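# Pack loose items into a backpack and close its flap

## Task

The backpack starts with its zip fully undone and its flap turned back over the rest of the bag; the zip must stay undone. Place every loose item inside the backpack so that, viewed from overhead, each item sits clearly within the rim. Then bring the flap down over the contents so that, viewed from overhead, its edge runs close to the rim nearly everywhere, and no stretch of that edge (the corners excepted) finishes below the rim down inside the bag. The backpack's body must finish lying flat on the table and inside its edge; the attempt fails if a large part of the body hangs well beyond that edge, and it also fails if anything drops off the table or is set down off it and left there.

## Robot and tools

Robot: two arms, left_arm and right_arm, each ending in a five-finger hand (left_arm has a left hand, right_arm a right hand). Base positions: left_arm near (+0.031, +0.280, +0.023) m, right_arm near (-0.032, -0.353, +0.008) m. Scene frame: origin at table-top height midway between the arms, +x out over the table, +y toward left_arm, +z up. Arm names do not match image left/right. A camera stand sits behind the arms. Loose objects may occasionally get a brief push from outside.

Hand point: a point 0.05 m in front of the palm and 0.15 m from the wrist face. Its +z runs along straight fingers, +y out of the palm, +x across the palm away from the thumb on the right hand (toward the thumb on the left hand). Straight fingertips reach 0.06 to 0.07 m past the point. A wrist bracket on the little-finger side can strike objects. Reported positions (m) and quat_wxyz are in the scene frame and may be off by a few cm; arms often rest 1 to 3 cm (up to 5 cm) short of the command, usually low, without any contact.

Row layout (used by execute_actions and move): one flat list of 28 numbers, each in [-1, 1], covering both arms even if one stays still. Order: left dx, dy, dz, rx, ry, rz; left little, ring, middle, index, thumb_bend, thumb_turn; left force_limit, speed; then the same 14 for the right arm. The six pose numbers are offsets, not poses: measured along scene-frame axes from that arm's Hand target as it stood when the action or move began; 1.0 equals 0.6 m or 180 degrees; rx, ry, rz form one rotation vector, turned about the Hand target position. All six zero re-requests the current Hand target. The six finger numbers are absolute targets: -1 open/straight, +1 closed; thumb_turn -1 beside the palm, +1 across it. force_limit maps -1..+1 to about 0..10 N at the fingertip (0..15 N for both thumb motors). speed rises linearly from near zero at -1 to full at +0.48 and stays full above that. Finger numbers are never 'no change': to keep a hand as is, repeat its last executed eight numbers (before any were sent, use hand_measured plus hand_force_limit and hand_speed). Resending the same numbers keeps a grip. For gentle grips use speed -0.94 or lower. Grippable thickness with thumb across the palm: about 0.035 to 0.065 m, handles down to 0.025 m.

execute_actions(actions, cameras): actions is a list of actions; each action is up to 15 rows, one per 1/30 s step, every row an offset from the same start pose; a short action repeats its last row. An empty list returns camera images. cameras: list of names, ["all"], or [].

move(target, speed, blend, blocking, cameras): target is one 28-number row or up to 15 rows, all offsets from the Hand targets at the move's start, not chained. speed in m/s, 0.002 to 4.3, default 0.25 (turn rate limit twice that in rad/s), one value or one per target. blend in m rounds corners; 0 stops at each. Paths are straight, end together, last 0.5 to 10 s, and ignore obstacles and the other arm. Faster moves stray more and hit harder. Keep paths away from an arm's own base. blocking=false returns after about 0.5 s while the move continues.

wait(seconds 0 to 10, cameras): lets time pass holding commands. stop(cameras): brakes a running move. zoom_image(camera, region [x0,y0,x1,y1] pixels, at most 504 by 504) enlarges the newest image of cam_high, cam_low, cam_left_wrist or cam_right_wrist (all 672x504). show_instructions(): shows reference pages. finished_scene(scene 1 or 2): ends the scene irreversibly; the goal must then hold with no help.

Results: per arm end_effector_position, end_effector_quat_wxyz, Hand target (the last command after clipping; next offsets start from it), joint positions, velocities and torques; per hand hand_measured, hand_stopped_by (moving, target, force, stalled, fault), hand_load_n (positive when pushed open; dropping near 0 means grip lost), hand_force_limit, hand_speed. A move adds a 'move:' line: done, off_target, moving, held or fault, plus limits such as paced or held. MOTOR HOT warns of heating; OVER-TEMPERATURE FAULT means the arm went limp for 30 to 60 s. The controller limits each step's turn to 40 degrees from the measured orientation.

Avoid: dropping items or releasing them while moving, fast impacts, hard presses on the table or fixed parts, arms touching or one hand gripping the other, excess fingertip force, long stretched-out holds or pushing into unreachable poses (heat). To end a press, command back past the hand point.

Each tool is called after "Emit:" as name(argument=value, ...), one argument or row to a line, values as JSON.

Reference images:

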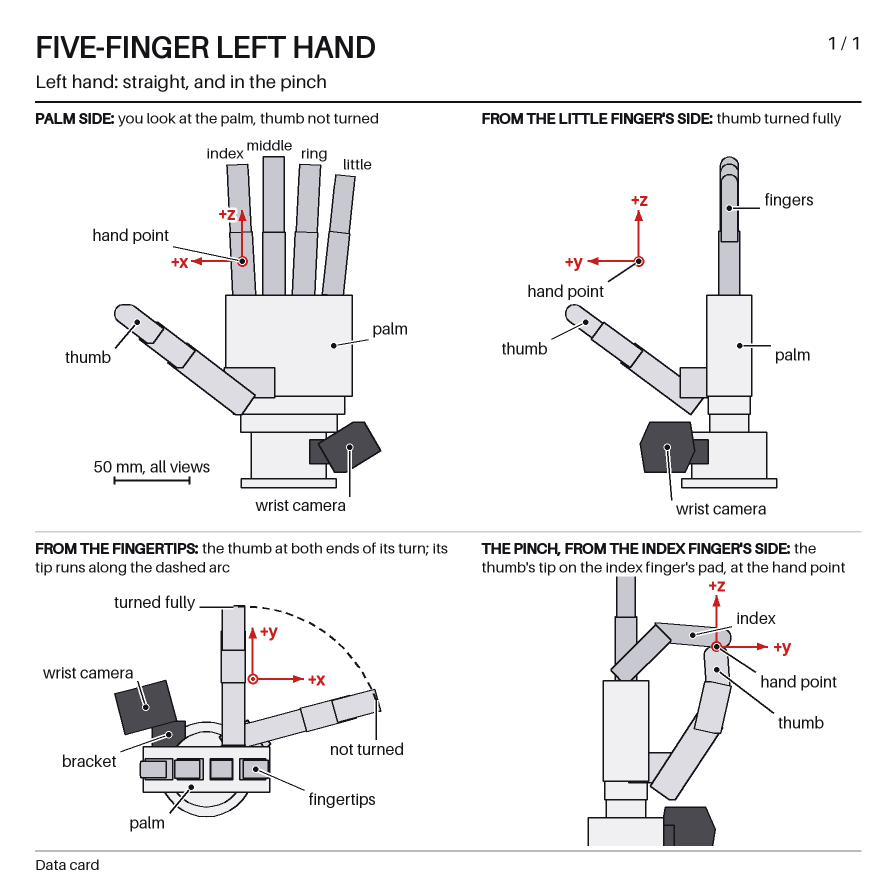

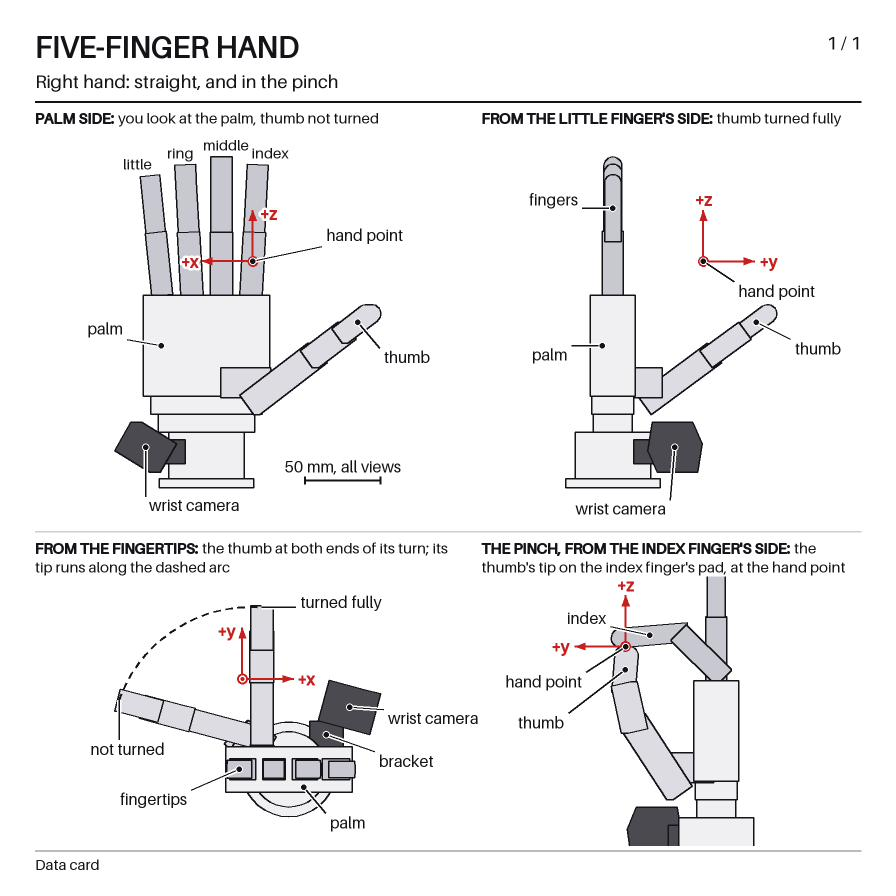

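## Session

Emit:
execute_actions(
  actions=[],
)

Scene clock: 0.00 s.
left_arm: end_effector_position=(+0.5775, +0.1744, +0.2558) hand_measured=(-1.000, -1.000, -1.000, -1.000, -1.000, -1.000) hand_load_n=(+0.0, +0.0, +0.0, +0.0, +0.0, +0.0) hand_stopped_by=(target, target, target, target, target, target) hand_force_limit=0.00 hand_speed=-0.80 end_effector_quat_wxyz=(+0.277, -0.398, +0.755, -0.442) | right_arm: end_effector_position=(+0.0254, -0.1365, +0.1875) hand_measured=(-1.000, -1.000, -1.000, -1.000, -1.000, -1.000) hand_load_n=(+0.0, +0.0, +0.0, +0.0, +0.0, +0.0) hand_stopped_by=(target, target, target, target, target, target) hand_force_limit=0.00 hand_speed=-0.80 end_effector_quat_wxyz=(-0.015, +0.704, -0.710, -0.011)
Joint positions: left_arm=[-0.028 1.344 1.077 -0.263 0.443 0.321] | right_arm=[1.016 0.868 0.824 -1.493 -0.015 1.004]
Joint velocities: within noise
Joint torques (N m): no reading
Heat: left arm: hottest waist 32 °C; right arm: hottest shoulder 30 °C.
Hand target: left_arm +0.5855, +0.1742, +0.2697; +0.287, -0.391, +0.751, -0.447 | right_arm +0.0292, -0.1306, +0.1972; -0.028, +0.704, -0.710, -0.014

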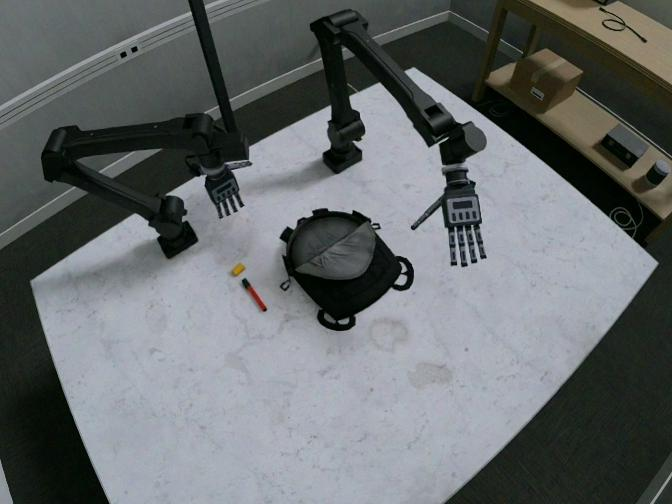

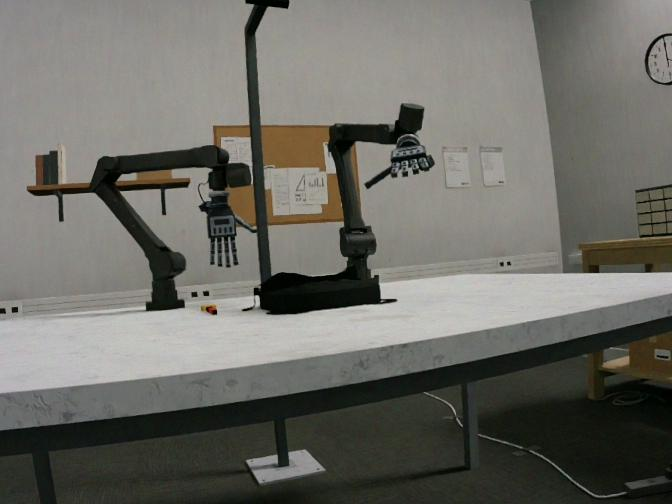

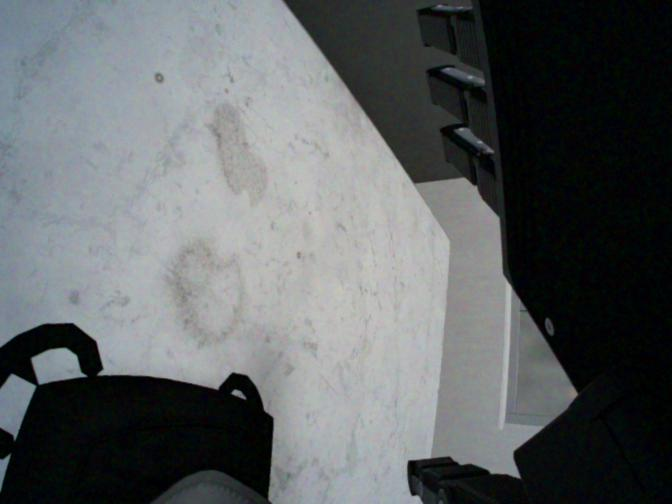

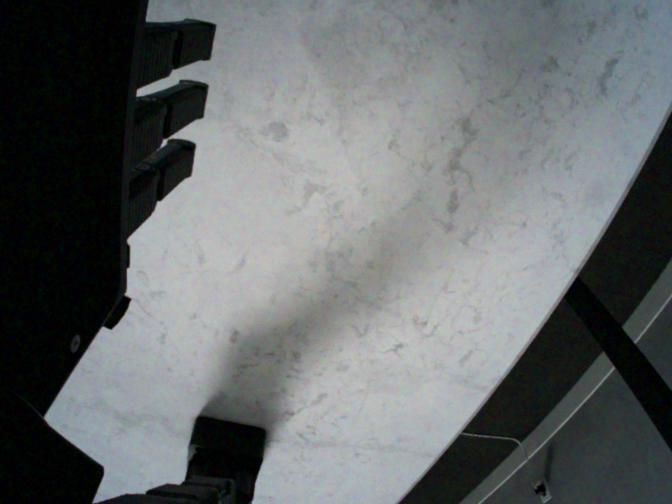

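Emit:
zoom_image(
  camera="cam_high",
  region=[210, 190, 430, 350],
)

Emit:
zoom_image(
  camera="cam_low",
  region=[180, 240, 420, 340],
)

Scaled by 2.291.

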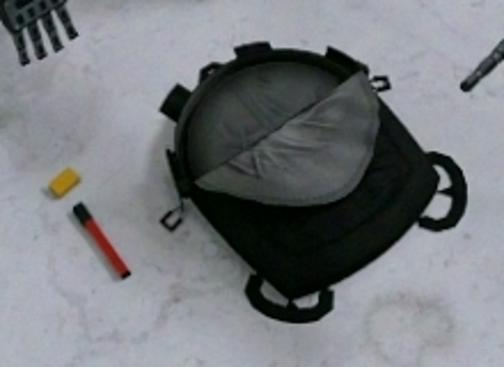

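Scaled by 2.100.

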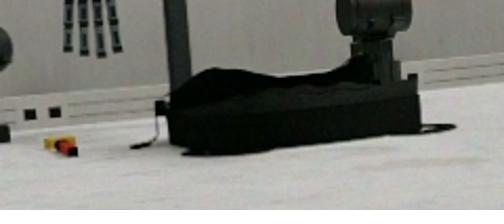

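Emit:
move(
  target=[-0.259, 0.043, 0.117, 0,0,0, -1,-1,-1,-1,-1,-1,0,-0.8, 0.5,-0.2,0.03, 0.174,-0.301,0.301, -1,-1,-0.3,-0.3,-0.5,1,0,0],
  speed=0.25,
  cameras=["all"],
)

Scene clock: 114.13 s.
left_arm: end_effector_position=(+0.4337, +0.1948, +0.3464) hand_measured=(-1.000, -1.000, -1.000, -1.000, -1.000, -1.000) hand_load_n=(+0.0, +0.0, +0.0, +0.0, +0.0, +0.0) hand_stopped_by=(target, target, target, target, target, target) hand_force_limit=0.00 hand_speed=-0.80 end_effector_quat_wxyz=(+0.290, -0.388, +0.748, -0.453) | right_arm: end_effector_position=(+0.3087, -0.2464, +0.1952) hand_measured=(-1.000, -1.000, -0.300, -0.300, -0.500, +1.000) hand_load_n=(+0.0, +0.0, -0.5, +0.0, +0.0, +0.0) hand_stopped_by=(target, target, target, target, target, target) hand_force_limit=0.00 hand_speed=0.00 end_effector_quat_wxyz=(-0.495, +0.835, -0.228, +0.080)
Joint positions: left_arm=[0.037 0.901 0.975 -0.576 0.506 0.351] | right_arm=[-0.09 1.113 0.842 -0.805 -0.97 -0.885]
Joint torques (N m): left_arm=[1.38 -7.65 9.03 1.18 0.34 0.22] | right_arm=[-0.56 -7.88 14.12 1.11 -0.67 -0.27]
Heat: left arm: hottest elbow 39 °C; right arm: hottest elbow 35 °C.
Hand target: left_arm +0.4300, +0.1999, +0.3400; +0.287, -0.391, +0.751, -0.447 | right_arm +0.3292, -0.2507, +0.2152; -0.498, +0.834, -0.213, +0.104
Off the commanded pose: left_arm 0.009 m, 1 deg | right_arm 0.029 m, 3 deg.
move: off_target (right_arm)
camera_calibration:
cam_left_wrist: T_world_to_cam=[[0.124929, -0.485653, 0.865178, -0.264019], [-0.92916, -0.363061, -0.0696297, 0.495177], [0.347928, -0.795191, -0.496607, 0.288893], [0, 0, 0, 1]] pos_world=[0.392568, 0.281283, 0.406369]
cam_right_wrist: T_world_to_cam=[[-0.0437138, -0.533642, -0.84458, 0.0414856], [-0.985365, -0.116385, 0.124537, 0.25121], [-0.164755, 0.837664, -0.520745, 0.467923], [0, 0, 0, 1]] pos_world=[0.32644, -0.340587, 0.247421]

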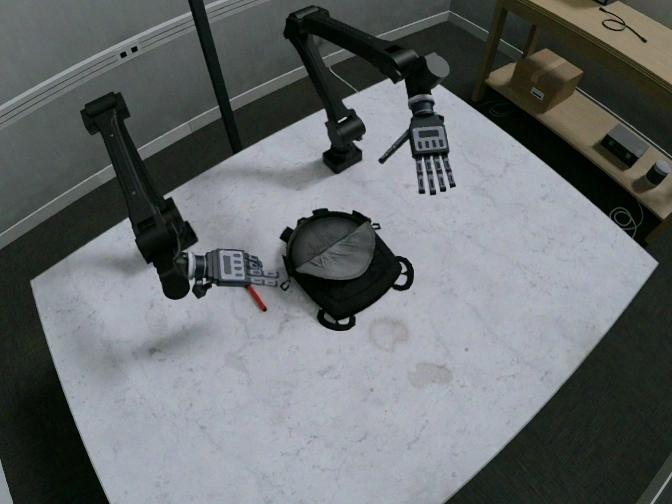

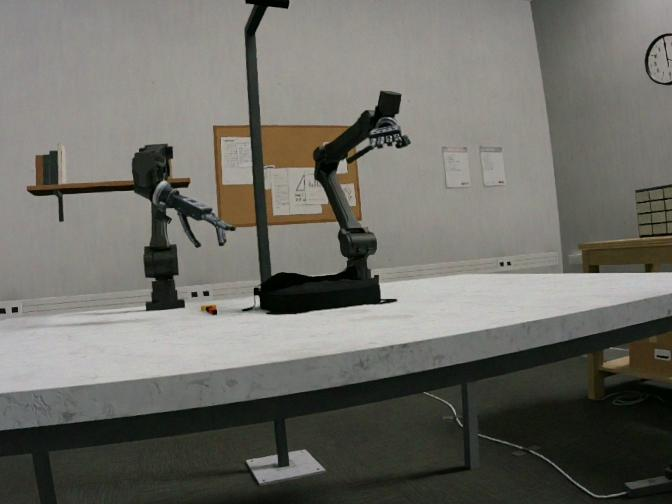

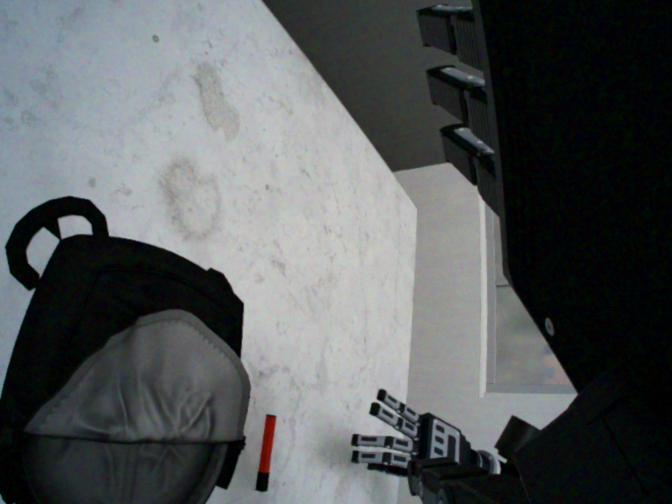

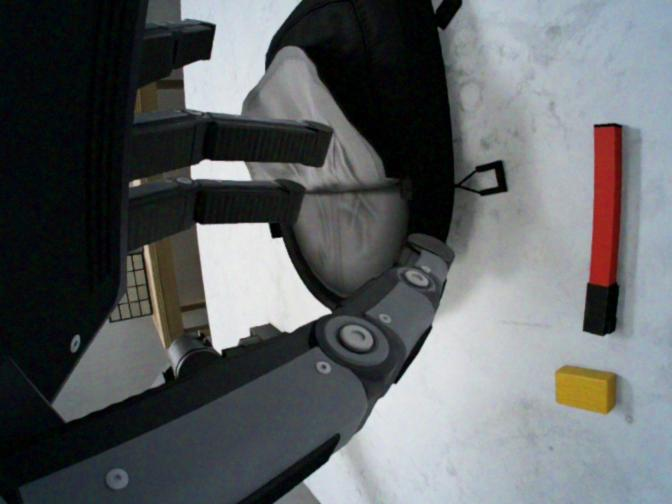

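Emit:
move(
  target=[0,0,0, 0,0,0, -1,-1,-1,-1,-1,-1,0,-0.8, -0.042,-0.014,-0.192, 0,0,0.083, -1,-1,-0.3,-0.3,-0.5,1,0,0],
  speed=0.2,
  cameras=["cam_right_wrist","cam_low"],
)

Scene clock: 143.13 s.
left_arm: end_effector_position=(+0.4337, +0.1948, +0.3464) hand_measured=(-1.000, -1.000, -1.000, -1.000, -1.000, -1.000) hand_load_n=(+0.0, +0.0, +0.0, -0.5, +0.0, -0.5) hand_stopped_by=(target, target, target, target, target, target) hand_force_limit=0.00 hand_speed=-0.80 end_effector_quat_wxyz=(+0.290, -0.388, +0.748, -0.453) | right_arm: end_effector_position=(+0.2982, -0.2557, +0.0982) hand_measured=(-1.000, -1.000, -0.300, -0.300, -0.500, +1.000) hand_load_n=(+0.0, +0.0, +0.0, +0.0, +0.0, +0.0) hand_stopped_by=(target, target, target, target, target, target) hand_force_limit=0.00 hand_speed=0.00 end_effector_quat_wxyz=(-0.507, +0.855, -0.104, +0.036)
Joint positions: left_arm=[0.037 0.901 0.975 -0.576 0.506 0.351] | right_arm=[-0.118 1.368 0.797 -0.909 -1.063 -1.415]
Joint torques (N m): left_arm=[1.96 -7.3 8.84 1.21 0.37 0.19] | right_arm=[-0.32 -9.82 9.03 0.16 -0.81 -0.29]
Heat: left arm: hottest elbow 36 °C; right arm: hottest elbow 36 °C.
Hand target: left_arm +0.4300, +0.1999, +0.3400; +0.287, -0.391, +0.751, -0.447 | right_arm +0.3041, -0.2591, +0.1001; -0.507, +0.855, -0.102, +0.039
Off the commanded pose: left_arm 0.009 m, 1 deg | right_arm 0.007 m, 0 deg.
move: done
camera_calibration:
cam_right_wrist: T_world_to_cam=[[0.140157, -0.521108, -0.841904, -0.097731], [-0.926048, -0.369918, 0.0748007, 0.174256], [-0.350415, 0.76916, -0.534418, 0.462652], [0, 0, 0, 1]] pos_world=[0.337187, -0.342321, 0.151935]
Images, in order (width x height): cam_low 672x504, cam_right_wrist 672x504.

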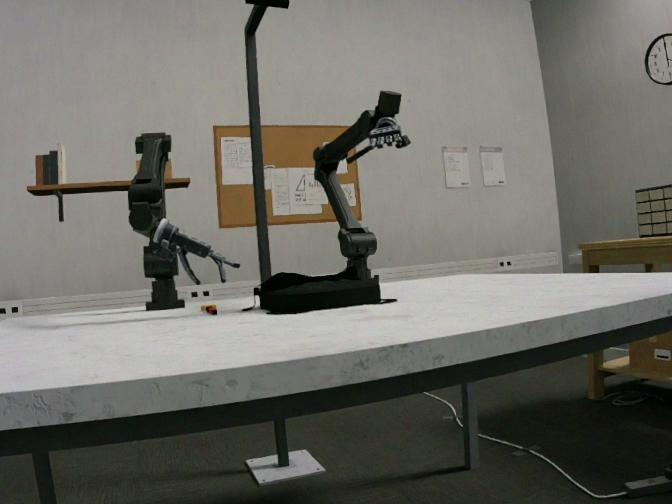

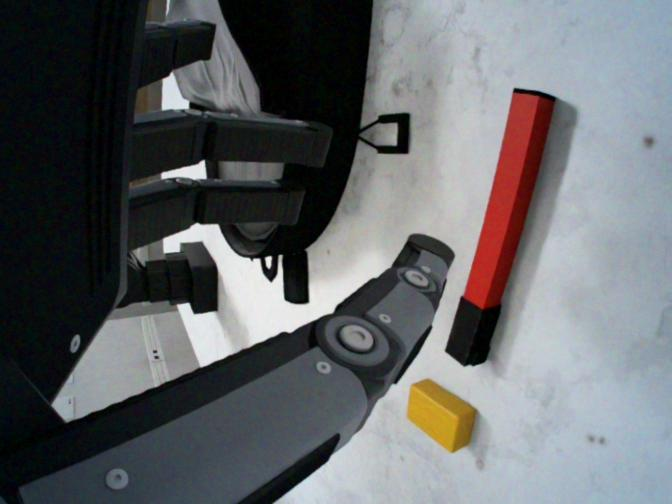

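Emit:
move(
  target=[0,0,0, 0,0,0, -1,-1,-1,-1,-1,-1,0,-0.8, -0.0135,-0.0015,-0.088, 0,0,0, -1,-1,-0.3,-0.3,-0.5,1,0,0],
  speed=0.1,
  cameras=["cam_right_wrist","cam_low"],
)

Scene clock: 151.33 s.
left_arm: end_effector_position=(+0.4337, +0.1948, +0.3464) hand_measured=(-1.000, -1.000, -1.000, -1.000, -1.000, -1.000) hand_load_n=(+0.0, +0.0, +0.0, +0.0, +0.0, +0.0) hand_stopped_by=(target, target, target, target, target, target) hand_force_limit=0.00 hand_speed=-0.80 end_effector_quat_wxyz=(+0.290, -0.388, +0.748, -0.453) | right_arm: end_effector_position=(+0.2945, -0.2572, +0.0511) hand_measured=(-1.000, -1.000, -0.300, -0.300, -0.500, +1.000) hand_load_n=(+0.0, +0.0, +0.0, +0.0, +0.0, +0.0) hand_stopped_by=(target, target, target, target, target, target) hand_force_limit=0.00 hand_speed=0.00 end_effector_quat_wxyz=(-0.507, +0.855, -0.104, +0.034)
Joint positions: left_arm=[0.037 0.901 0.975 -0.576 0.506 0.351] | right_arm=[-0.124 1.455 0.732 -0.772 -1.064 -1.431]
Joint torques (N m): left_arm=[1.55 -7.36 8.81 1.17 0.38 0.21] | right_arm=[-1.2 -10.4 6.48 0.77 -0.78 -0.26]
Heat: left arm: hottest elbow 36 °C; right arm: hottest elbow 35 °C.
Hand target: left_arm +0.4300, +0.1999, +0.3400; +0.287, -0.391, +0.751, -0.447 | right_arm +0.2958, -0.2600, +0.0471; -0.507, +0.855, -0.102, +0.039
Off the commanded pose: left_arm 0.009 m, 1 deg | right_arm 0.005 m, 1 deg.
move: done
camera_calibration:
cam_right_wrist: T_world_to_cam=[[0.138721, -0.520724, -0.842379, -0.137108], [-0.925229, -0.371461, 0.0772572, 0.173012], [-0.353141, 0.768676, -0.533318, 0.438021], [0, 0, 0, 1]] pos_world=[0.333779, -0.343824, 0.104741]
Images, in order (width x height): cam_low 672x504, cam_right_wrist 672x504.

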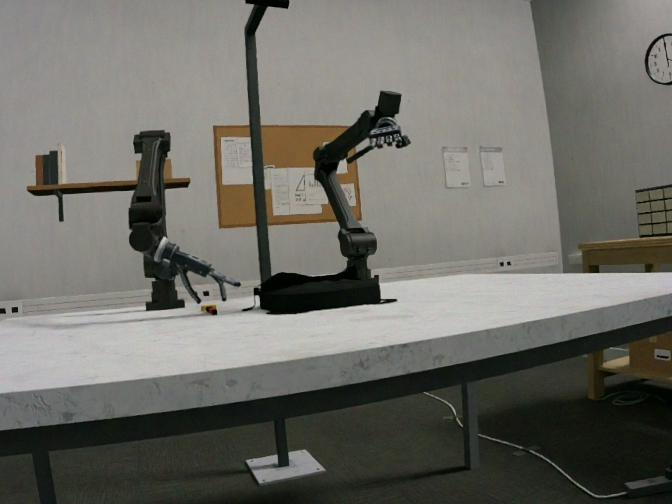

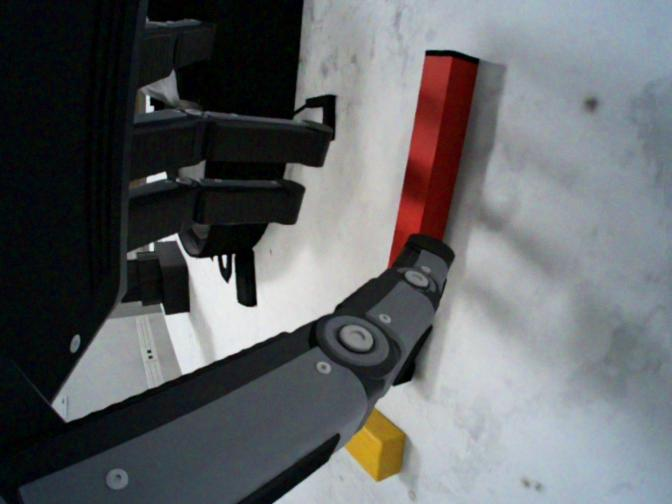

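Emit:
move(
  target=[0,0,0, 0,0,0, -1,-1,-1,-1,-1,-1,0,-0.8, -0.004,0.0,-0.035, 0,0,0, -1,-1,-0.3,-0.3,-0.5,1,0,0],
  speed=0.06,
  cameras=["cam_right_wrist"],
)

Emit:
zoom_image(
  camera="cam_right_wrist",
  region=[130, 40, 530, 400],
)

Scene clock: 157.47 s.
left_arm: end_effector_position=(+0.4337, +0.1948, +0.3464) hand_measured=(-1.000, -1.000, -1.000, -1.000, -1.000, -1.000) hand_load_n=(+0.0, +0.0, +0.0, +0.0, +0.0, +0.0) hand_stopped_by=(target, target, target, target, target, target) hand_force_limit=0.00 hand_speed=-0.80 end_effector_quat_wxyz=(+0.290, -0.388, +0.748, -0.453) | right_arm: end_effector_position=(+0.2929, -0.2572, +0.0306) hand_measured=(-1.000, -1.000, -0.300, -0.300, -0.500, +1.000) hand_load_n=(+0.0, +0.0, +0.0, +0.0, +0.0, +0.0) hand_stopped_by=(target, target, target, target, target, target) hand_force_limit=0.00 hand_speed=0.00 end_effector_quat_wxyz=(-0.507, +0.855, -0.103, +0.035)
Joint positions: left_arm=[0.037 0.901 0.975 -0.576 0.506 0.351] | right_arm=[-0.124 1.497 0.705 -0.703 -1.064 -1.433]
Joint torques (N m): left_arm=[0.85 -7.47 8.83 1.28 0.35 0.21] | right_arm=[-0.91 -11.11 6.15 0.8 -0.8 -0.26]
Heat: left arm: hottest elbow 36 °C; right arm: hottest elbow 35 °C.
Hand target: left_arm +0.4300, +0.1999, +0.3400; +0.287, -0.391, +0.751, -0.447 | right_arm +0.2936, -0.2600, +0.0262; -0.507, +0.855, -0.102, +0.039
Off the commanded pose: left_arm 0.009 m, 1 deg | right_arm 0.005 m, 0 deg.
move: done
camera_calibration:
cam_right_wrist: T_world_to_cam=[[0.140537, -0.520662, -0.842117, -0.154749], [-0.925315, -0.371637, 0.0753533, 0.173154], [-0.352195, 0.768633, -0.534005, 0.426215], [0, 0, 0, 1]] pos_world=[0.332081, -0.343825, 0.0842369]
Images, in order (width x height): cam_right_wrist 672x504.

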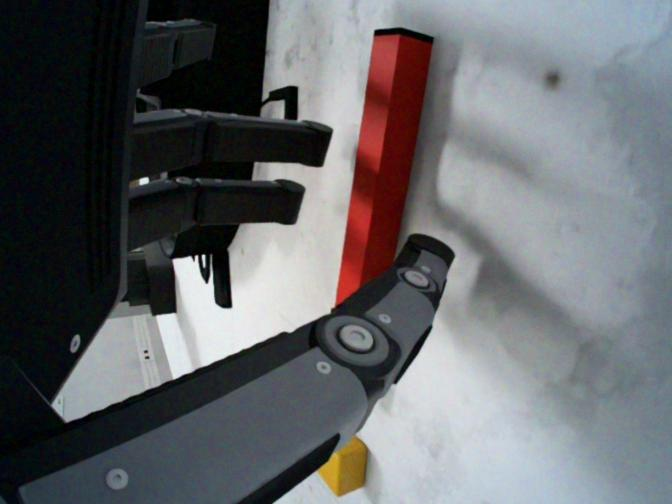

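Scaled by 1.260 from the camera's 672x504 image, which has a finer 960x720 frame.

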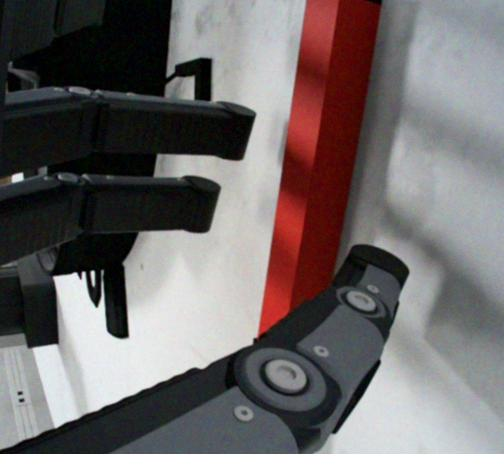

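Emit:
move(
  target=[0,0,0, 0,0,0, -1,-1,-1,-1,-1,-1,0,-0.8, 0,0.0,-0.015, 0,0,0, -1,-1,-0.3,-0.3,-0.5,1,0,0],
  speed=0.04,
  cameras=["cam_right_wrist"],
)

Scene clock: 161.77 s.
left_arm: end_effector_position=(+0.4337, +0.1948, +0.3464) hand_measured=(-1.000, -1.000, -1.000, -1.000, -1.000, -1.000) hand_load_n=(+0.0, +0.0, +0.0, +0.0, +0.0, -0.5) hand_stopped_by=(target, target, target, target, target, target) hand_force_limit=0.00 hand_speed=-0.80 end_effector_quat_wxyz=(+0.290, -0.388, +0.748, -0.453) | right_arm: end_effector_position=(+0.2928, -0.2572, +0.0225) hand_measured=(-1.000, -1.000, -0.300, -0.300, -0.500, +1.000) hand_load_n=(+0.0, +0.0, +0.0, +0.0, +0.0, +0.5) hand_stopped_by=(target, target, target, target, target, target) hand_force_limit=0.00 hand_speed=0.00 end_effector_quat_wxyz=(-0.507, +0.855, -0.103, +0.035)
Joint positions: left_arm=[0.037 0.901 0.975 -0.576 0.506 0.351] | right_arm=[-0.125 1.517 0.697 -0.675 -1.066 -1.433]
Joint torques (N m): left_arm=[1.44 -7.53 9.01 1.29 0.37 0.19] | right_arm=[-0.56 -9.7 5.81 0.9 -0.74 -0.25]
Heat: left arm: hottest elbow 36 °C; right arm: hottest elbow 35 °C.
Hand target: left_arm +0.4300, +0.1999, +0.3400; +0.287, -0.391, +0.751, -0.447 | right_arm +0.2935, -0.2600, +0.0171; -0.507, +0.855, -0.102, +0.039
Off the commanded pose: left_arm 0.009 m, 1 deg | right_arm 0.006 m, 0 deg.
move: done
camera_calibration:
cam_right_wrist: T_world_to_cam=[[0.139775, -0.519444, -0.842995, -0.161017], [-0.925499, -0.371195, 0.0752711, 0.173778], [-0.352015, 0.769671, -0.532628, 0.421982], [0, 0, 0, 1]] pos_world=[0.331882, -0.343921, 0.0759424]
Images, in order (width x height): cam_right_wrist 672x504.

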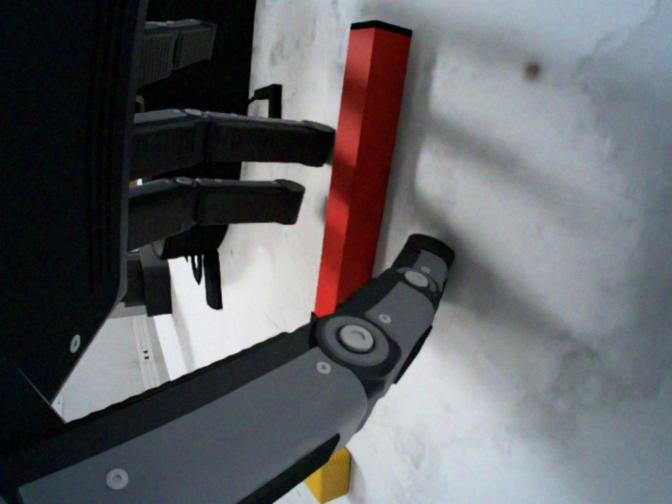

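Emit:
move(
  target=[0,0,0, 0,0,0, -1,-1,-1,-1,-1,-1,0,-0.8, 0,0.0,0, 0,0,0, -1,-1,-0.1,-0.1,-0.4,1,-0.4,-0.8],
  speed=0.04,
  cameras=["cam_right_wrist"],
)

Scene clock: 165.83 s.
left_arm: end_effector_position=(+0.4337, +0.1948, +0.3464) hand_measured=(-1.000, -1.000, -1.000, -1.000, -1.000, -1.000) hand_load_n=(+0.0, +0.0, +0.0, +0.0, +0.0, +0.0) hand_stopped_by=(target, target, target, target, target, target) hand_force_limit=0.00 hand_speed=-0.80 end_effector_quat_wxyz=(+0.290, -0.388, +0.748, -0.453) | right_arm: end_effector_position=(+0.2935, -0.2558, +0.0239) hand_measured=(-1.000, -1.000, -0.100, -0.100, -0.400, +1.000) hand_load_n=(+0.0, +0.0, +1.5, +0.0, +0.0, +0.0) hand_stopped_by=(target, target, target, target, target, target) hand_force_limit=-0.40 hand_speed=-0.80 end_effector_quat_wxyz=(-0.512, +0.852, -0.102, +0.036)
Joint positions: left_arm=[0.037 0.901 0.975 -0.576 0.506 0.351] | right_arm=[-0.125 1.517 0.697 -0.672 -1.076 -1.433]
Joint torques (N m): left_arm=[1.08 -7.88 9.11 1.13 0.37 0.21] | right_arm=[-1.67 -11.16 5.89 0.94 -0.27 -0.29]
Heat: left arm: hottest elbow 36 °C; right arm: hottest elbow 35 °C.
Hand target: left_arm +0.4300, +0.1999, +0.3400; +0.287, -0.391, +0.751, -0.447 | right_arm +0.2935, -0.2600, +0.0171; -0.507, +0.855, -0.102, +0.039
Off the commanded pose: left_arm 0.009 m, 1 deg | right_arm 0.008 m, 1 deg.
move: done
camera_calibration:
cam_right_wrist: T_world_to_cam=[[0.144033, -0.510817, -0.847538, -0.158045], [-0.925559, -0.372581, 0.0672655, 0.174773], [-0.350137, 0.774757, -0.526455, 0.422576], [0, 0, 0, 1]] pos_world=[0.332486, -0.343009, 0.0767622]
Images, in order (width x height): cam_right_wrist 672x504.

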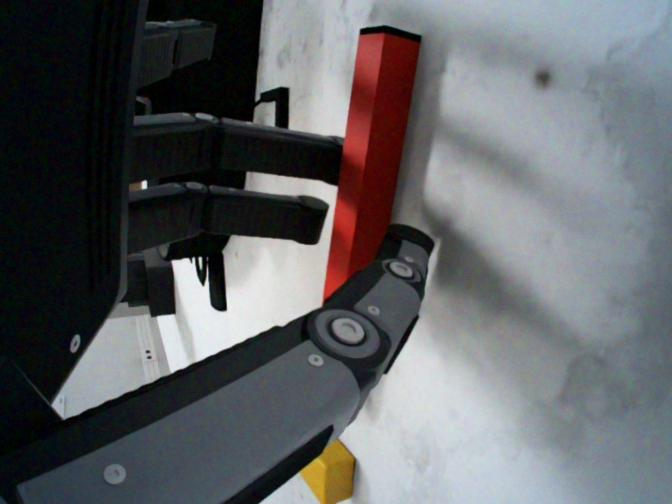

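Emit:
move(
  target=[0,0,0, 0,0,0, -1,-1,-1,-1,-1,-1,0,-0.8, 0,0.003,0.006, 0,0,0, -1,-1,-0.0,0.0,-0.2,1,-0.4,-0.8],
  speed=0.04,
  cameras=["cam_right_wrist"],
)

Scene clock: 170.17 s.
left_arm: end_effector_position=(+0.4337, +0.1948, +0.3464) hand_measured=(-1.000, -1.000, -1.000, -1.000, -1.000, -1.000) hand_load_n=(+0.0, +0.0, +0.0, +0.0, +0.0, +0.0) hand_stopped_by=(target, target, target, target, target, target) hand_force_limit=0.00 hand_speed=-0.80 end_effector_quat_wxyz=(+0.290, -0.388, +0.748, -0.453) | right_arm: end_effector_position=(+0.2935, -0.2558, +0.0239) hand_measured=(-1.000, -1.000, +0.000, +0.000, -0.200, +1.000) hand_load_n=(+0.0, +0.0, +0.5, +0.0, +0.0, +0.0) hand_stopped_by=(target, target, target, target, target, target) hand_force_limit=-0.40 hand_speed=-0.80 end_effector_quat_wxyz=(-0.512, +0.852, -0.102, +0.036)
Joint positions: left_arm=[0.037 0.901 0.975 -0.576 0.506 0.351] | right_arm=[-0.125 1.517 0.697 -0.672 -1.076 -1.433]
Joint torques (N m): left_arm=[1.61 -6.83 8.85 1.02 0.41 0.19] | right_arm=[-0.73 -11.69 6.01 0.8 -0.23 -0.17]
Heat: left arm: hottest elbow 36 °C; right arm: hottest elbow 35 °C.
Hand target: left_arm +0.4300, +0.1999, +0.3400; +0.287, -0.391, +0.751, -0.447 | right_arm +0.2935, -0.2582, +0.0207; -0.507, +0.855, -0.102, +0.039
Off the commanded pose: left_arm 0.009 m, 1 deg | right_arm 0.004 m, 1 deg.
move: done
camera_calibration:
cam_right_wrist: T_world_to_cam=[[0.144047, -0.511059, -0.84739, -0.158145], [-0.92555, -0.372584, 0.067372, 0.174761], [-0.350155, 0.774596, -0.52668, 0.422544], [0, 0, 0, 1]] pos_world=[0.332486, -0.34301, 0.0767614]
Images, in order (width x height): cam_right_wrist 672x504.

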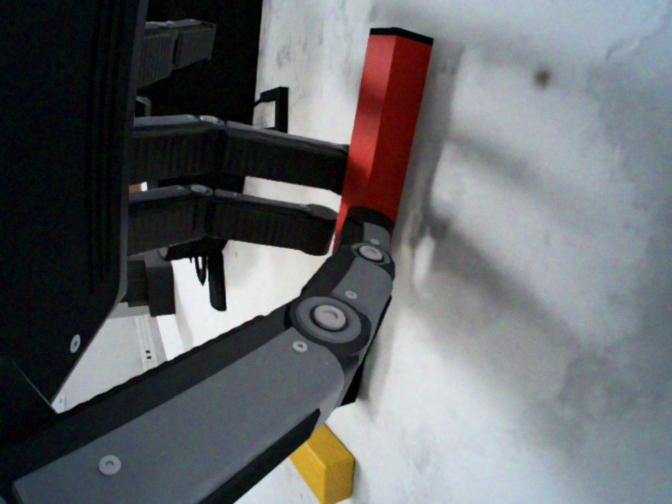

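Emit:
move(
  target=[0,0,0, 0,0,0, -1,-1,-1,-1,-1,-1,0,-0.8, 0,0.0,0.0, 0,0,0, -1,-1,0.04,0.04,0.1,1,-0.4,-0.9],
  speed=0.04,
  cameras=["cam_right_wrist"],
)

Scene clock: 176.13 s.
left_arm: end_effector_position=(+0.4337, +0.1948, +0.3464) hand_measured=(-1.000, -1.000, -1.000, -1.000, -1.000, -1.000) hand_load_n=(+0.0, +0.0, +0.0, +0.0, +0.0, -0.5) hand_stopped_by=(target, target, target, target, target, target) hand_force_limit=0.00 hand_speed=-0.80 end_effector_quat_wxyz=(+0.290, -0.388, +0.748, -0.453) | right_arm: end_effector_position=(+0.2935, -0.2561, +0.0236) hand_measured=(-1.000, -1.000, +0.040, +0.040, +0.100, +1.000) hand_load_n=(+0.0, +0.0, +1.0, +0.0, +0.0, +0.0) hand_stopped_by=(target, target, target, target, target, target) hand_force_limit=-0.40 hand_speed=-0.90 end_effector_quat_wxyz=(-0.511, +0.853, -0.102, +0.036)
Joint positions: left_arm=[0.037 0.901 0.975 -0.576 0.506 0.351] | right_arm=[-0.125 1.517 0.697 -0.672 -1.074 -1.433]
Joint torques (N m): left_arm=[1.08 -7.65 8.87 0.96 0.33 0.21] | right_arm=[-0.32 -11.4 6.01 0.98 -0.39 -0.19]
Heat: left arm: hottest elbow 35 °C; right arm: hottest elbow 34 °C.
Hand target: left_arm +0.4300, +0.1999, +0.3400; +0.287, -0.391, +0.751, -0.447 | right_arm +0.2935, -0.2582, +0.0207; -0.507, +0.855, -0.102, +0.039
Off the commanded pose: left_arm 0.009 m, 1 deg | right_arm 0.004 m, 1 deg.
move: done
camera_calibration:
cam_right_wrist: T_world_to_cam=[[0.143675, -0.512694, -0.846465, -0.158845], [-0.925574, -0.372334, 0.0684163, 0.174706], [-0.350244, 0.773636, -0.528031, 0.422449], [0, 0, 0, 1]] pos_world=[0.332486, -0.343212, 0.0766566]
Images, in order (width x height): cam_right_wrist 672x504.

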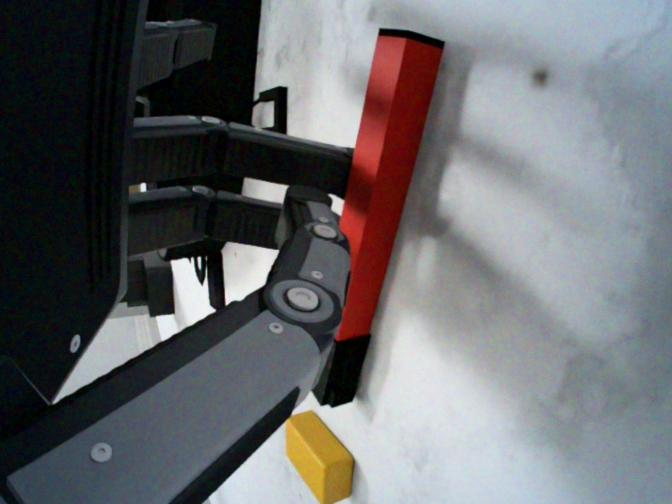

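Emit:
move(
  target=[0,0,0, 0,0,0, -1,-1,-1,-1,-1,-1,0,-0.8, 0,-0.03,0.075, 0.0817,-0.0158,0, -1,-1,-0.35,-0.35,-0.25,1,-0.4,0],
  speed=0.1,
  cameras=["cam_right_wrist","cam_low"],
)

Scene clock: 205.00 s.
left_arm: end_effector_position=(+0.4337, +0.1948, +0.3464) hand_measured=(-1.000, -1.000, -1.000, -1.000, -1.000, -1.000) hand_load_n=(+0.0, +0.0, +0.0, +0.0, +0.0, +0.0) hand_stopped_by=(target, target, target, target, target, target) hand_force_limit=0.00 hand_speed=-0.80 end_effector_quat_wxyz=(+0.290, -0.388, +0.748, -0.453) | right_arm: end_effector_position=(+0.2789, -0.2698, +0.0616) hand_measured=(-1.000, -1.000, -0.350, -0.350, -0.250, +1.000) hand_load_n=(+0.0, +0.0, +0.0, +0.0, +0.0, +0.0) hand_stopped_by=(target, target, target, target, target, target) hand_force_limit=-0.40 hand_speed=0.00 end_effector_quat_wxyz=(-0.615, +0.781, -0.100, +0.035)
Joint positions: left_arm=[0.037 0.901 0.975 -0.576 0.506 0.351] | right_arm=[-0.269 1.598 0.764 -1.143 -1.305 -1.92]
Joint torques (N m): left_arm=[1.38 -7.36 8.87 1.25 0.34 0.21] | right_arm=[-0.32 -10.81 9.13 -0.62 -0.77 -0.27]
Heat: left arm: hottest elbow 35 °C; right arm: hottest elbow 33 °C.
Hand target: left_arm +0.4300, +0.1999, +0.3400; +0.287, -0.391, +0.751, -0.447 | right_arm +0.2935, -0.2762, +0.0658; -0.615, +0.782, -0.094, +0.047
Off the commanded pose: left_arm 0.009 m, 1 deg | right_arm 0.016 m, 1 deg.
move: off_target (right_arm)
camera_calibration:
cam_right_wrist: T_world_to_cam=[[0.167667, -0.287525, -0.942983, -0.0715625], [-0.926669, -0.372371, -0.0512265, 0.161178], [-0.336411, 0.882422, -0.328874, 0.46123], [0, 0, 0, 1]] pos_world=[0.31652, -0.367557, 0.0924611]
Images, in order (width x height): cam_low 672x504, cam_right_wrist 672x504.

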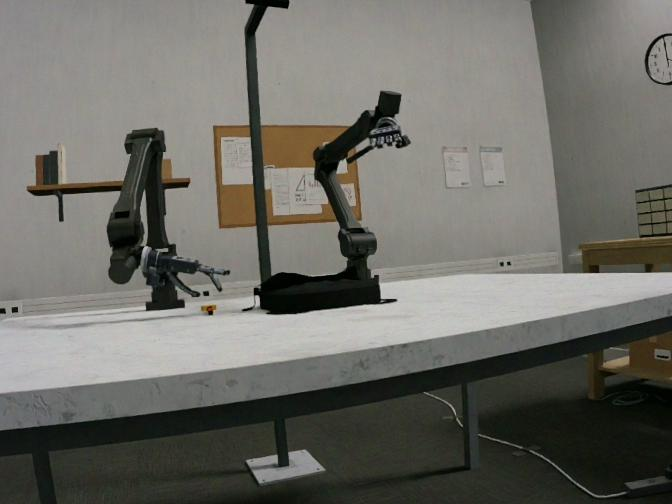

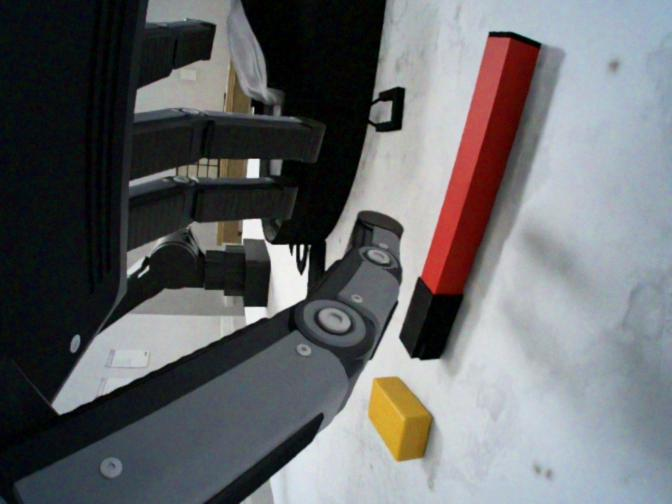

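Emit:
move(
  target=[0,0,0, 0,0,0, -1,-1,-1,-1,-1,-1,0,-0.8, 0.004,0.008,-0.06, 0,0,0, -1,-1,-0.35,-0.35,-0.25,1,-0.4,0],
  speed=0.06,
  cameras=["cam_right_wrist"],
)

Scene clock: 218.47 s.
left_arm: end_effector_position=(+0.4337, +0.1948, +0.3464) hand_measured=(-1.000, -1.000, -1.000, -1.000, -1.000, -1.000) hand_load_n=(+0.0, +0.0, +0.0, +0.5, +0.0, +0.0) hand_stopped_by=(target, target, target, target, target, target) hand_force_limit=0.00 hand_speed=-0.80 end_effector_quat_wxyz=(+0.290, -0.388, +0.748, -0.453) | right_arm: end_effector_position=(+0.2929, -0.2731, +0.0307) hand_measured=(-1.000, -1.000, -0.350, -0.350, -0.250, +1.000) hand_load_n=(+0.0, +0.0, +0.0, +0.0, +0.0, +0.0) hand_stopped_by=(target, target, target, target, target, target) hand_force_limit=-0.40 hand_speed=0.00 end_effector_quat_wxyz=(-0.614, +0.782, -0.094, +0.049)
Joint positions: left_arm=[0.037 0.901 0.975 -0.576 0.506 0.351] | right_arm=[-0.269 1.683 0.764 -1.009 -1.312 -1.899]
Joint torques (N m): left_arm=[1.55 -6.83 8.99 1.09 0.35 0.18] | right_arm=[0.56 -12.28 6.12 0.21 -0.85 -0.02]
Heat: left arm: hottest elbow 35 °C; right arm: hottest elbow 33 °C.
Hand target: left_arm +0.4300, +0.1999, +0.3400; +0.287, -0.391, +0.751, -0.447 | right_arm +0.2959, -0.2714, +0.0297; -0.615, +0.782, -0.094, +0.047
Off the commanded pose: left_arm 0.009 m, 1 deg | right_arm 0.004 m, 0 deg.
move: done
camera_calibration:
cam_right_wrist: T_world_to_cam=[[0.19227, -0.293018, -0.936575, -0.112957], [-0.927619, -0.365711, -0.0760144, 0.174153], [-0.320242, 0.8834, -0.342124, 0.454649], [0, 0, 0, 1]] pos_world=[0.328863, -0.371046, 0.0629914]
Images, in order (width x height): cam_right_wrist 672x504.

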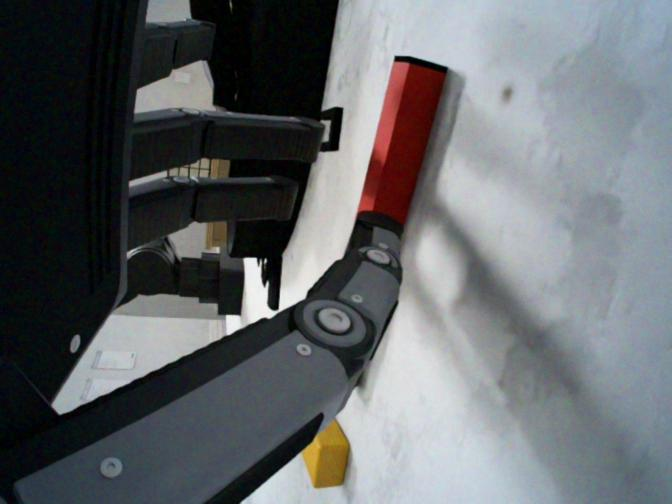

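Emit:
move(
  target=[
    [0,0,0, 0,0,0, -1,-1,-1,-1,-1,-1,0,-0.8, -0.015,0.014,0, 0,0,0, -1,-1,-0.35,-0.35,-0.25,1,-0.4,0],
    [0,0,0, 0,0,0, -1,-1,-1,-1,-1,-1,0,-0.8, -0.015,0.014,-0.0165, 0,0,0, -1,-1,-0.35,-0.35,-0.25,1,-0.4,0],
  ],
  speed=0.04,
  cameras=["cam_right_wrist"],
)

Scene clock: 224.63 s.
left_arm: end_effector_position=(+0.4337, +0.1948, +0.3464) hand_measured=(-1.000, -1.000, -1.000, -1.000, -1.000, -1.000) hand_load_n=(+0.0, +0.0, +0.0, +0.0, +0.0, +0.0) hand_stopped_by=(target, target, target, target, target, target) hand_force_limit=0.00 hand_speed=-0.80 end_effector_quat_wxyz=(+0.290, -0.388, +0.748, -0.453) | right_arm: end_effector_position=(+0.2900, -0.2668, +0.0226) hand_measured=(-1.000, -1.000, -0.350, -0.350, -0.250, +1.000) hand_load_n=(+0.0, -0.5, +0.0, +0.0, +0.0, +0.0) hand_stopped_by=(target, target, target, target, target, target) hand_force_limit=-0.40 hand_speed=0.00 end_effector_quat_wxyz=(-0.614, +0.782, -0.091, +0.054)
Joint positions: left_arm=[0.037 0.901 0.975 -0.576 0.506 0.351] | right_arm=[-0.254 1.677 0.729 -0.907 -1.317 -1.835]
Joint torques (N m): left_arm=[1.26 -7.59 8.85 1.22 0.39 0.19] | right_arm=[-0.03 -11.46 4.77 0.5 -0.78 0.01]
Heat: left arm: hottest elbow 35 °C; right arm: hottest elbow 33 °C.
Hand target: left_arm +0.4300, +0.1999, +0.3400; +0.287, -0.391, +0.751, -0.447 | right_arm +0.2870, -0.2630, +0.0200; -0.615, +0.782, -0.094, +0.047
Off the commanded pose: left_arm 0.009 m, 1 deg | right_arm 0.006 m, 1 deg.
move: done
camera_calibration:
cam_right_wrist: T_world_to_cam=[[0.202018, -0.295939, -0.9336, -0.121792], [-0.927315, -0.364473, -0.085125, 0.173645], [-0.31508, 0.882938, -0.348059, 0.443848], [0, 0, 0, 1]] pos_world=[0.325476, -0.364645, 0.0555615]
Images, in order (width x height): cam_right_wrist 672x504.

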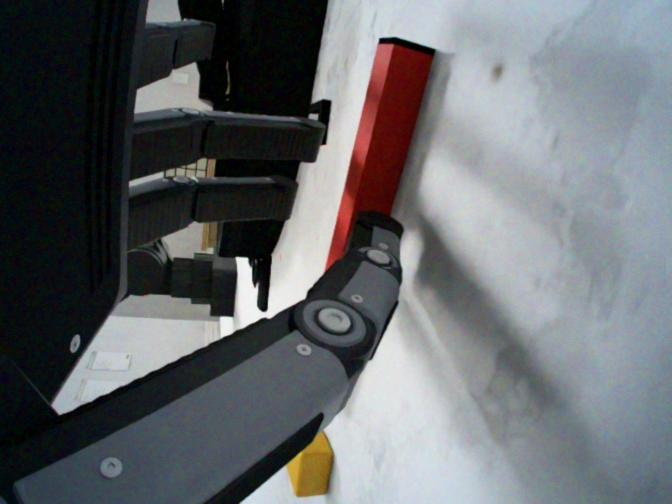

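Emit:
move(
  target=[0,0,0, 0,0,0, -1,-1,-1,-1,-1,-1,0,-0.8, -0.005,0.0,-0.0, 0,0,0, -1,-1,-0.05,-0.05,-0.2,1,-0.4,-0.8],
  speed=0.04,
  cameras=["cam_right_wrist"],
)

Scene clock: 227.77 s.
left_arm: end_effector_position=(+0.4337, +0.1948, +0.3464) hand_measured=(-1.000, -1.000, -1.000, -1.000, -1.000, -1.000) hand_load_n=(+0.0, +0.0, +0.0, +0.0, +0.0, -0.5) hand_stopped_by=(target, target, target, target, target, target) hand_force_limit=0.00 hand_speed=-0.80 end_effector_quat_wxyz=(+0.290, -0.388, +0.748, -0.453) | right_arm: end_effector_position=(+0.2867, -0.2658, +0.0214) hand_measured=(-1.000, -1.000, -0.050, -0.050, -0.200, +1.000) hand_load_n=(+0.0, +0.0, +0.0, +0.0, +0.0, +0.0) hand_stopped_by=(target, target, target, target, target, target) hand_force_limit=-0.40 hand_speed=-0.80 end_effector_quat_wxyz=(-0.614, +0.782, -0.093, +0.051)
Joint positions: left_arm=[0.037 0.901 0.975 -0.576 0.506 0.351] | right_arm=[-0.254 1.677 0.722 -0.906 -1.317 -1.834]
Joint torques (N m): left_arm=[1.26 -6.95 8.77 1.21 0.36 0.2] | right_arm=[0.32 -12.57 4.68 -0.08 -0.81 -0.12]
Heat: left arm: hottest elbow 35 °C; right arm: hottest elbow 33 °C.
Hand target: left_arm +0.4300, +0.1999, +0.3400; +0.287, -0.391, +0.751, -0.447 | right_arm +0.2841, -0.2630, +0.0200; -0.615, +0.782, -0.094, +0.047
Off the commanded pose: left_arm 0.009 m, 1 deg | right_arm 0.004 m, 1 deg.
move: done
camera_calibration:
cam_right_wrist: T_world_to_cam=[[0.195463, -0.294137, -0.935563, -0.11948], [-0.927935, -0.364194, -0.0793682, 0.170858], [-0.317381, 0.883655, -0.344126, 0.442283], [0, 0, 0, 1]] pos_world=[0.322271, -0.363743, 0.0539811]
Images, in order (width x height): cam_right_wrist 672x504.

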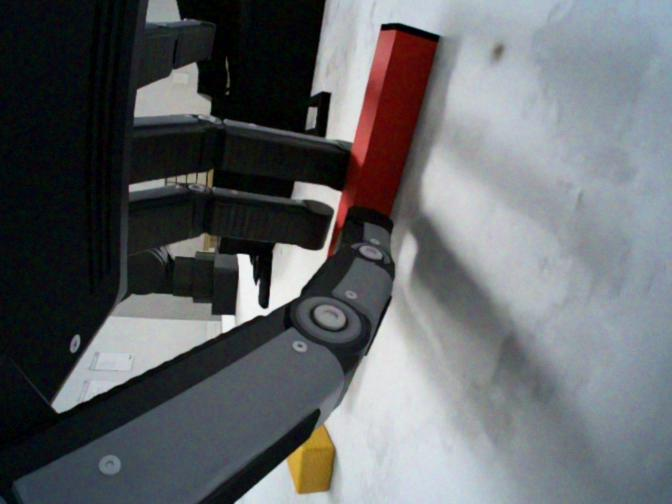

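Emit:
move(
  target=[0,0,0, 0,0,0, -1,-1,-1,-1,-1,-1,0,-0.8, -0.0,0.0,-0.0, 0,0,0, -1,-1,0.2,0.2,-0.2,1,-0.3,-0.9],
  speed=0.04,
  cameras=["cam_right_wrist"],
)

Scene clock: 231.37 s.
left_arm: end_effector_position=(+0.4337, +0.1948, +0.3464) hand_measured=(-1.000, -1.000, -1.000, -1.000, -1.000, -1.000) hand_load_n=(+0.5, +0.0, +0.0, +0.0, +0.0, -0.5) hand_stopped_by=(target, target, target, target, target, target) hand_force_limit=0.00 hand_speed=-0.80 end_effector_quat_wxyz=(+0.290, -0.388, +0.748, -0.453) | right_arm: end_effector_position=(+0.2867, -0.2657, +0.0216) hand_measured=(-1.000, -1.000, +0.098, +0.124, -0.200, +1.000) hand_load_n=(+0.0, +0.0, +3.0, +3.0, +3.0, -2.5) hand_stopped_by=(target, target, force, force, target, target) hand_force_limit=-0.30 hand_speed=-0.90 end_effector_quat_wxyz=(-0.615, +0.782, -0.093, +0.051)
Joint positions: left_arm=[0.037 0.901 0.975 -0.576 0.506 0.351] | right_arm=[-0.254 1.677 0.722 -0.906 -1.318 -1.834]
Joint torques (N m): left_arm=[0.97 -7.77 8.88 1.2 0.39 0.18] | right_arm=[-0.26 -12.16 4.53 0.29 -0.73 -0.11]
Heat: left arm: hottest elbow 35 °C; right arm: hottest elbow 33 °C.
Hand target: left_arm +0.4300, +0.1999, +0.3400; +0.287, -0.391, +0.751, -0.447 | right_arm +0.2841, -0.2630, +0.0200; -0.615, +0.782, -0.094, +0.047
Off the commanded pose: left_arm 0.009 m, 1 deg | right_arm 0.004 m, 0 deg.
move: done
camera_calibration:
cam_right_wrist: T_world_to_cam=[[0.195584, -0.293591, -0.935709, -0.119301], [-0.928014, -0.3639, -0.0797971, 0.171144], [-0.317077, 0.883958, -0.343629, 0.442211], [0, 0, 0, 1]] pos_world=[0.322372, -0.363642, 0.0539827]
Images, in order (width x height): cam_right_wrist 672x504.

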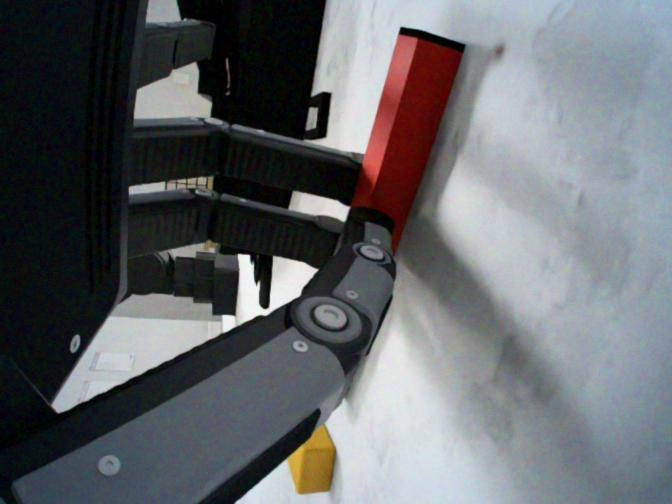

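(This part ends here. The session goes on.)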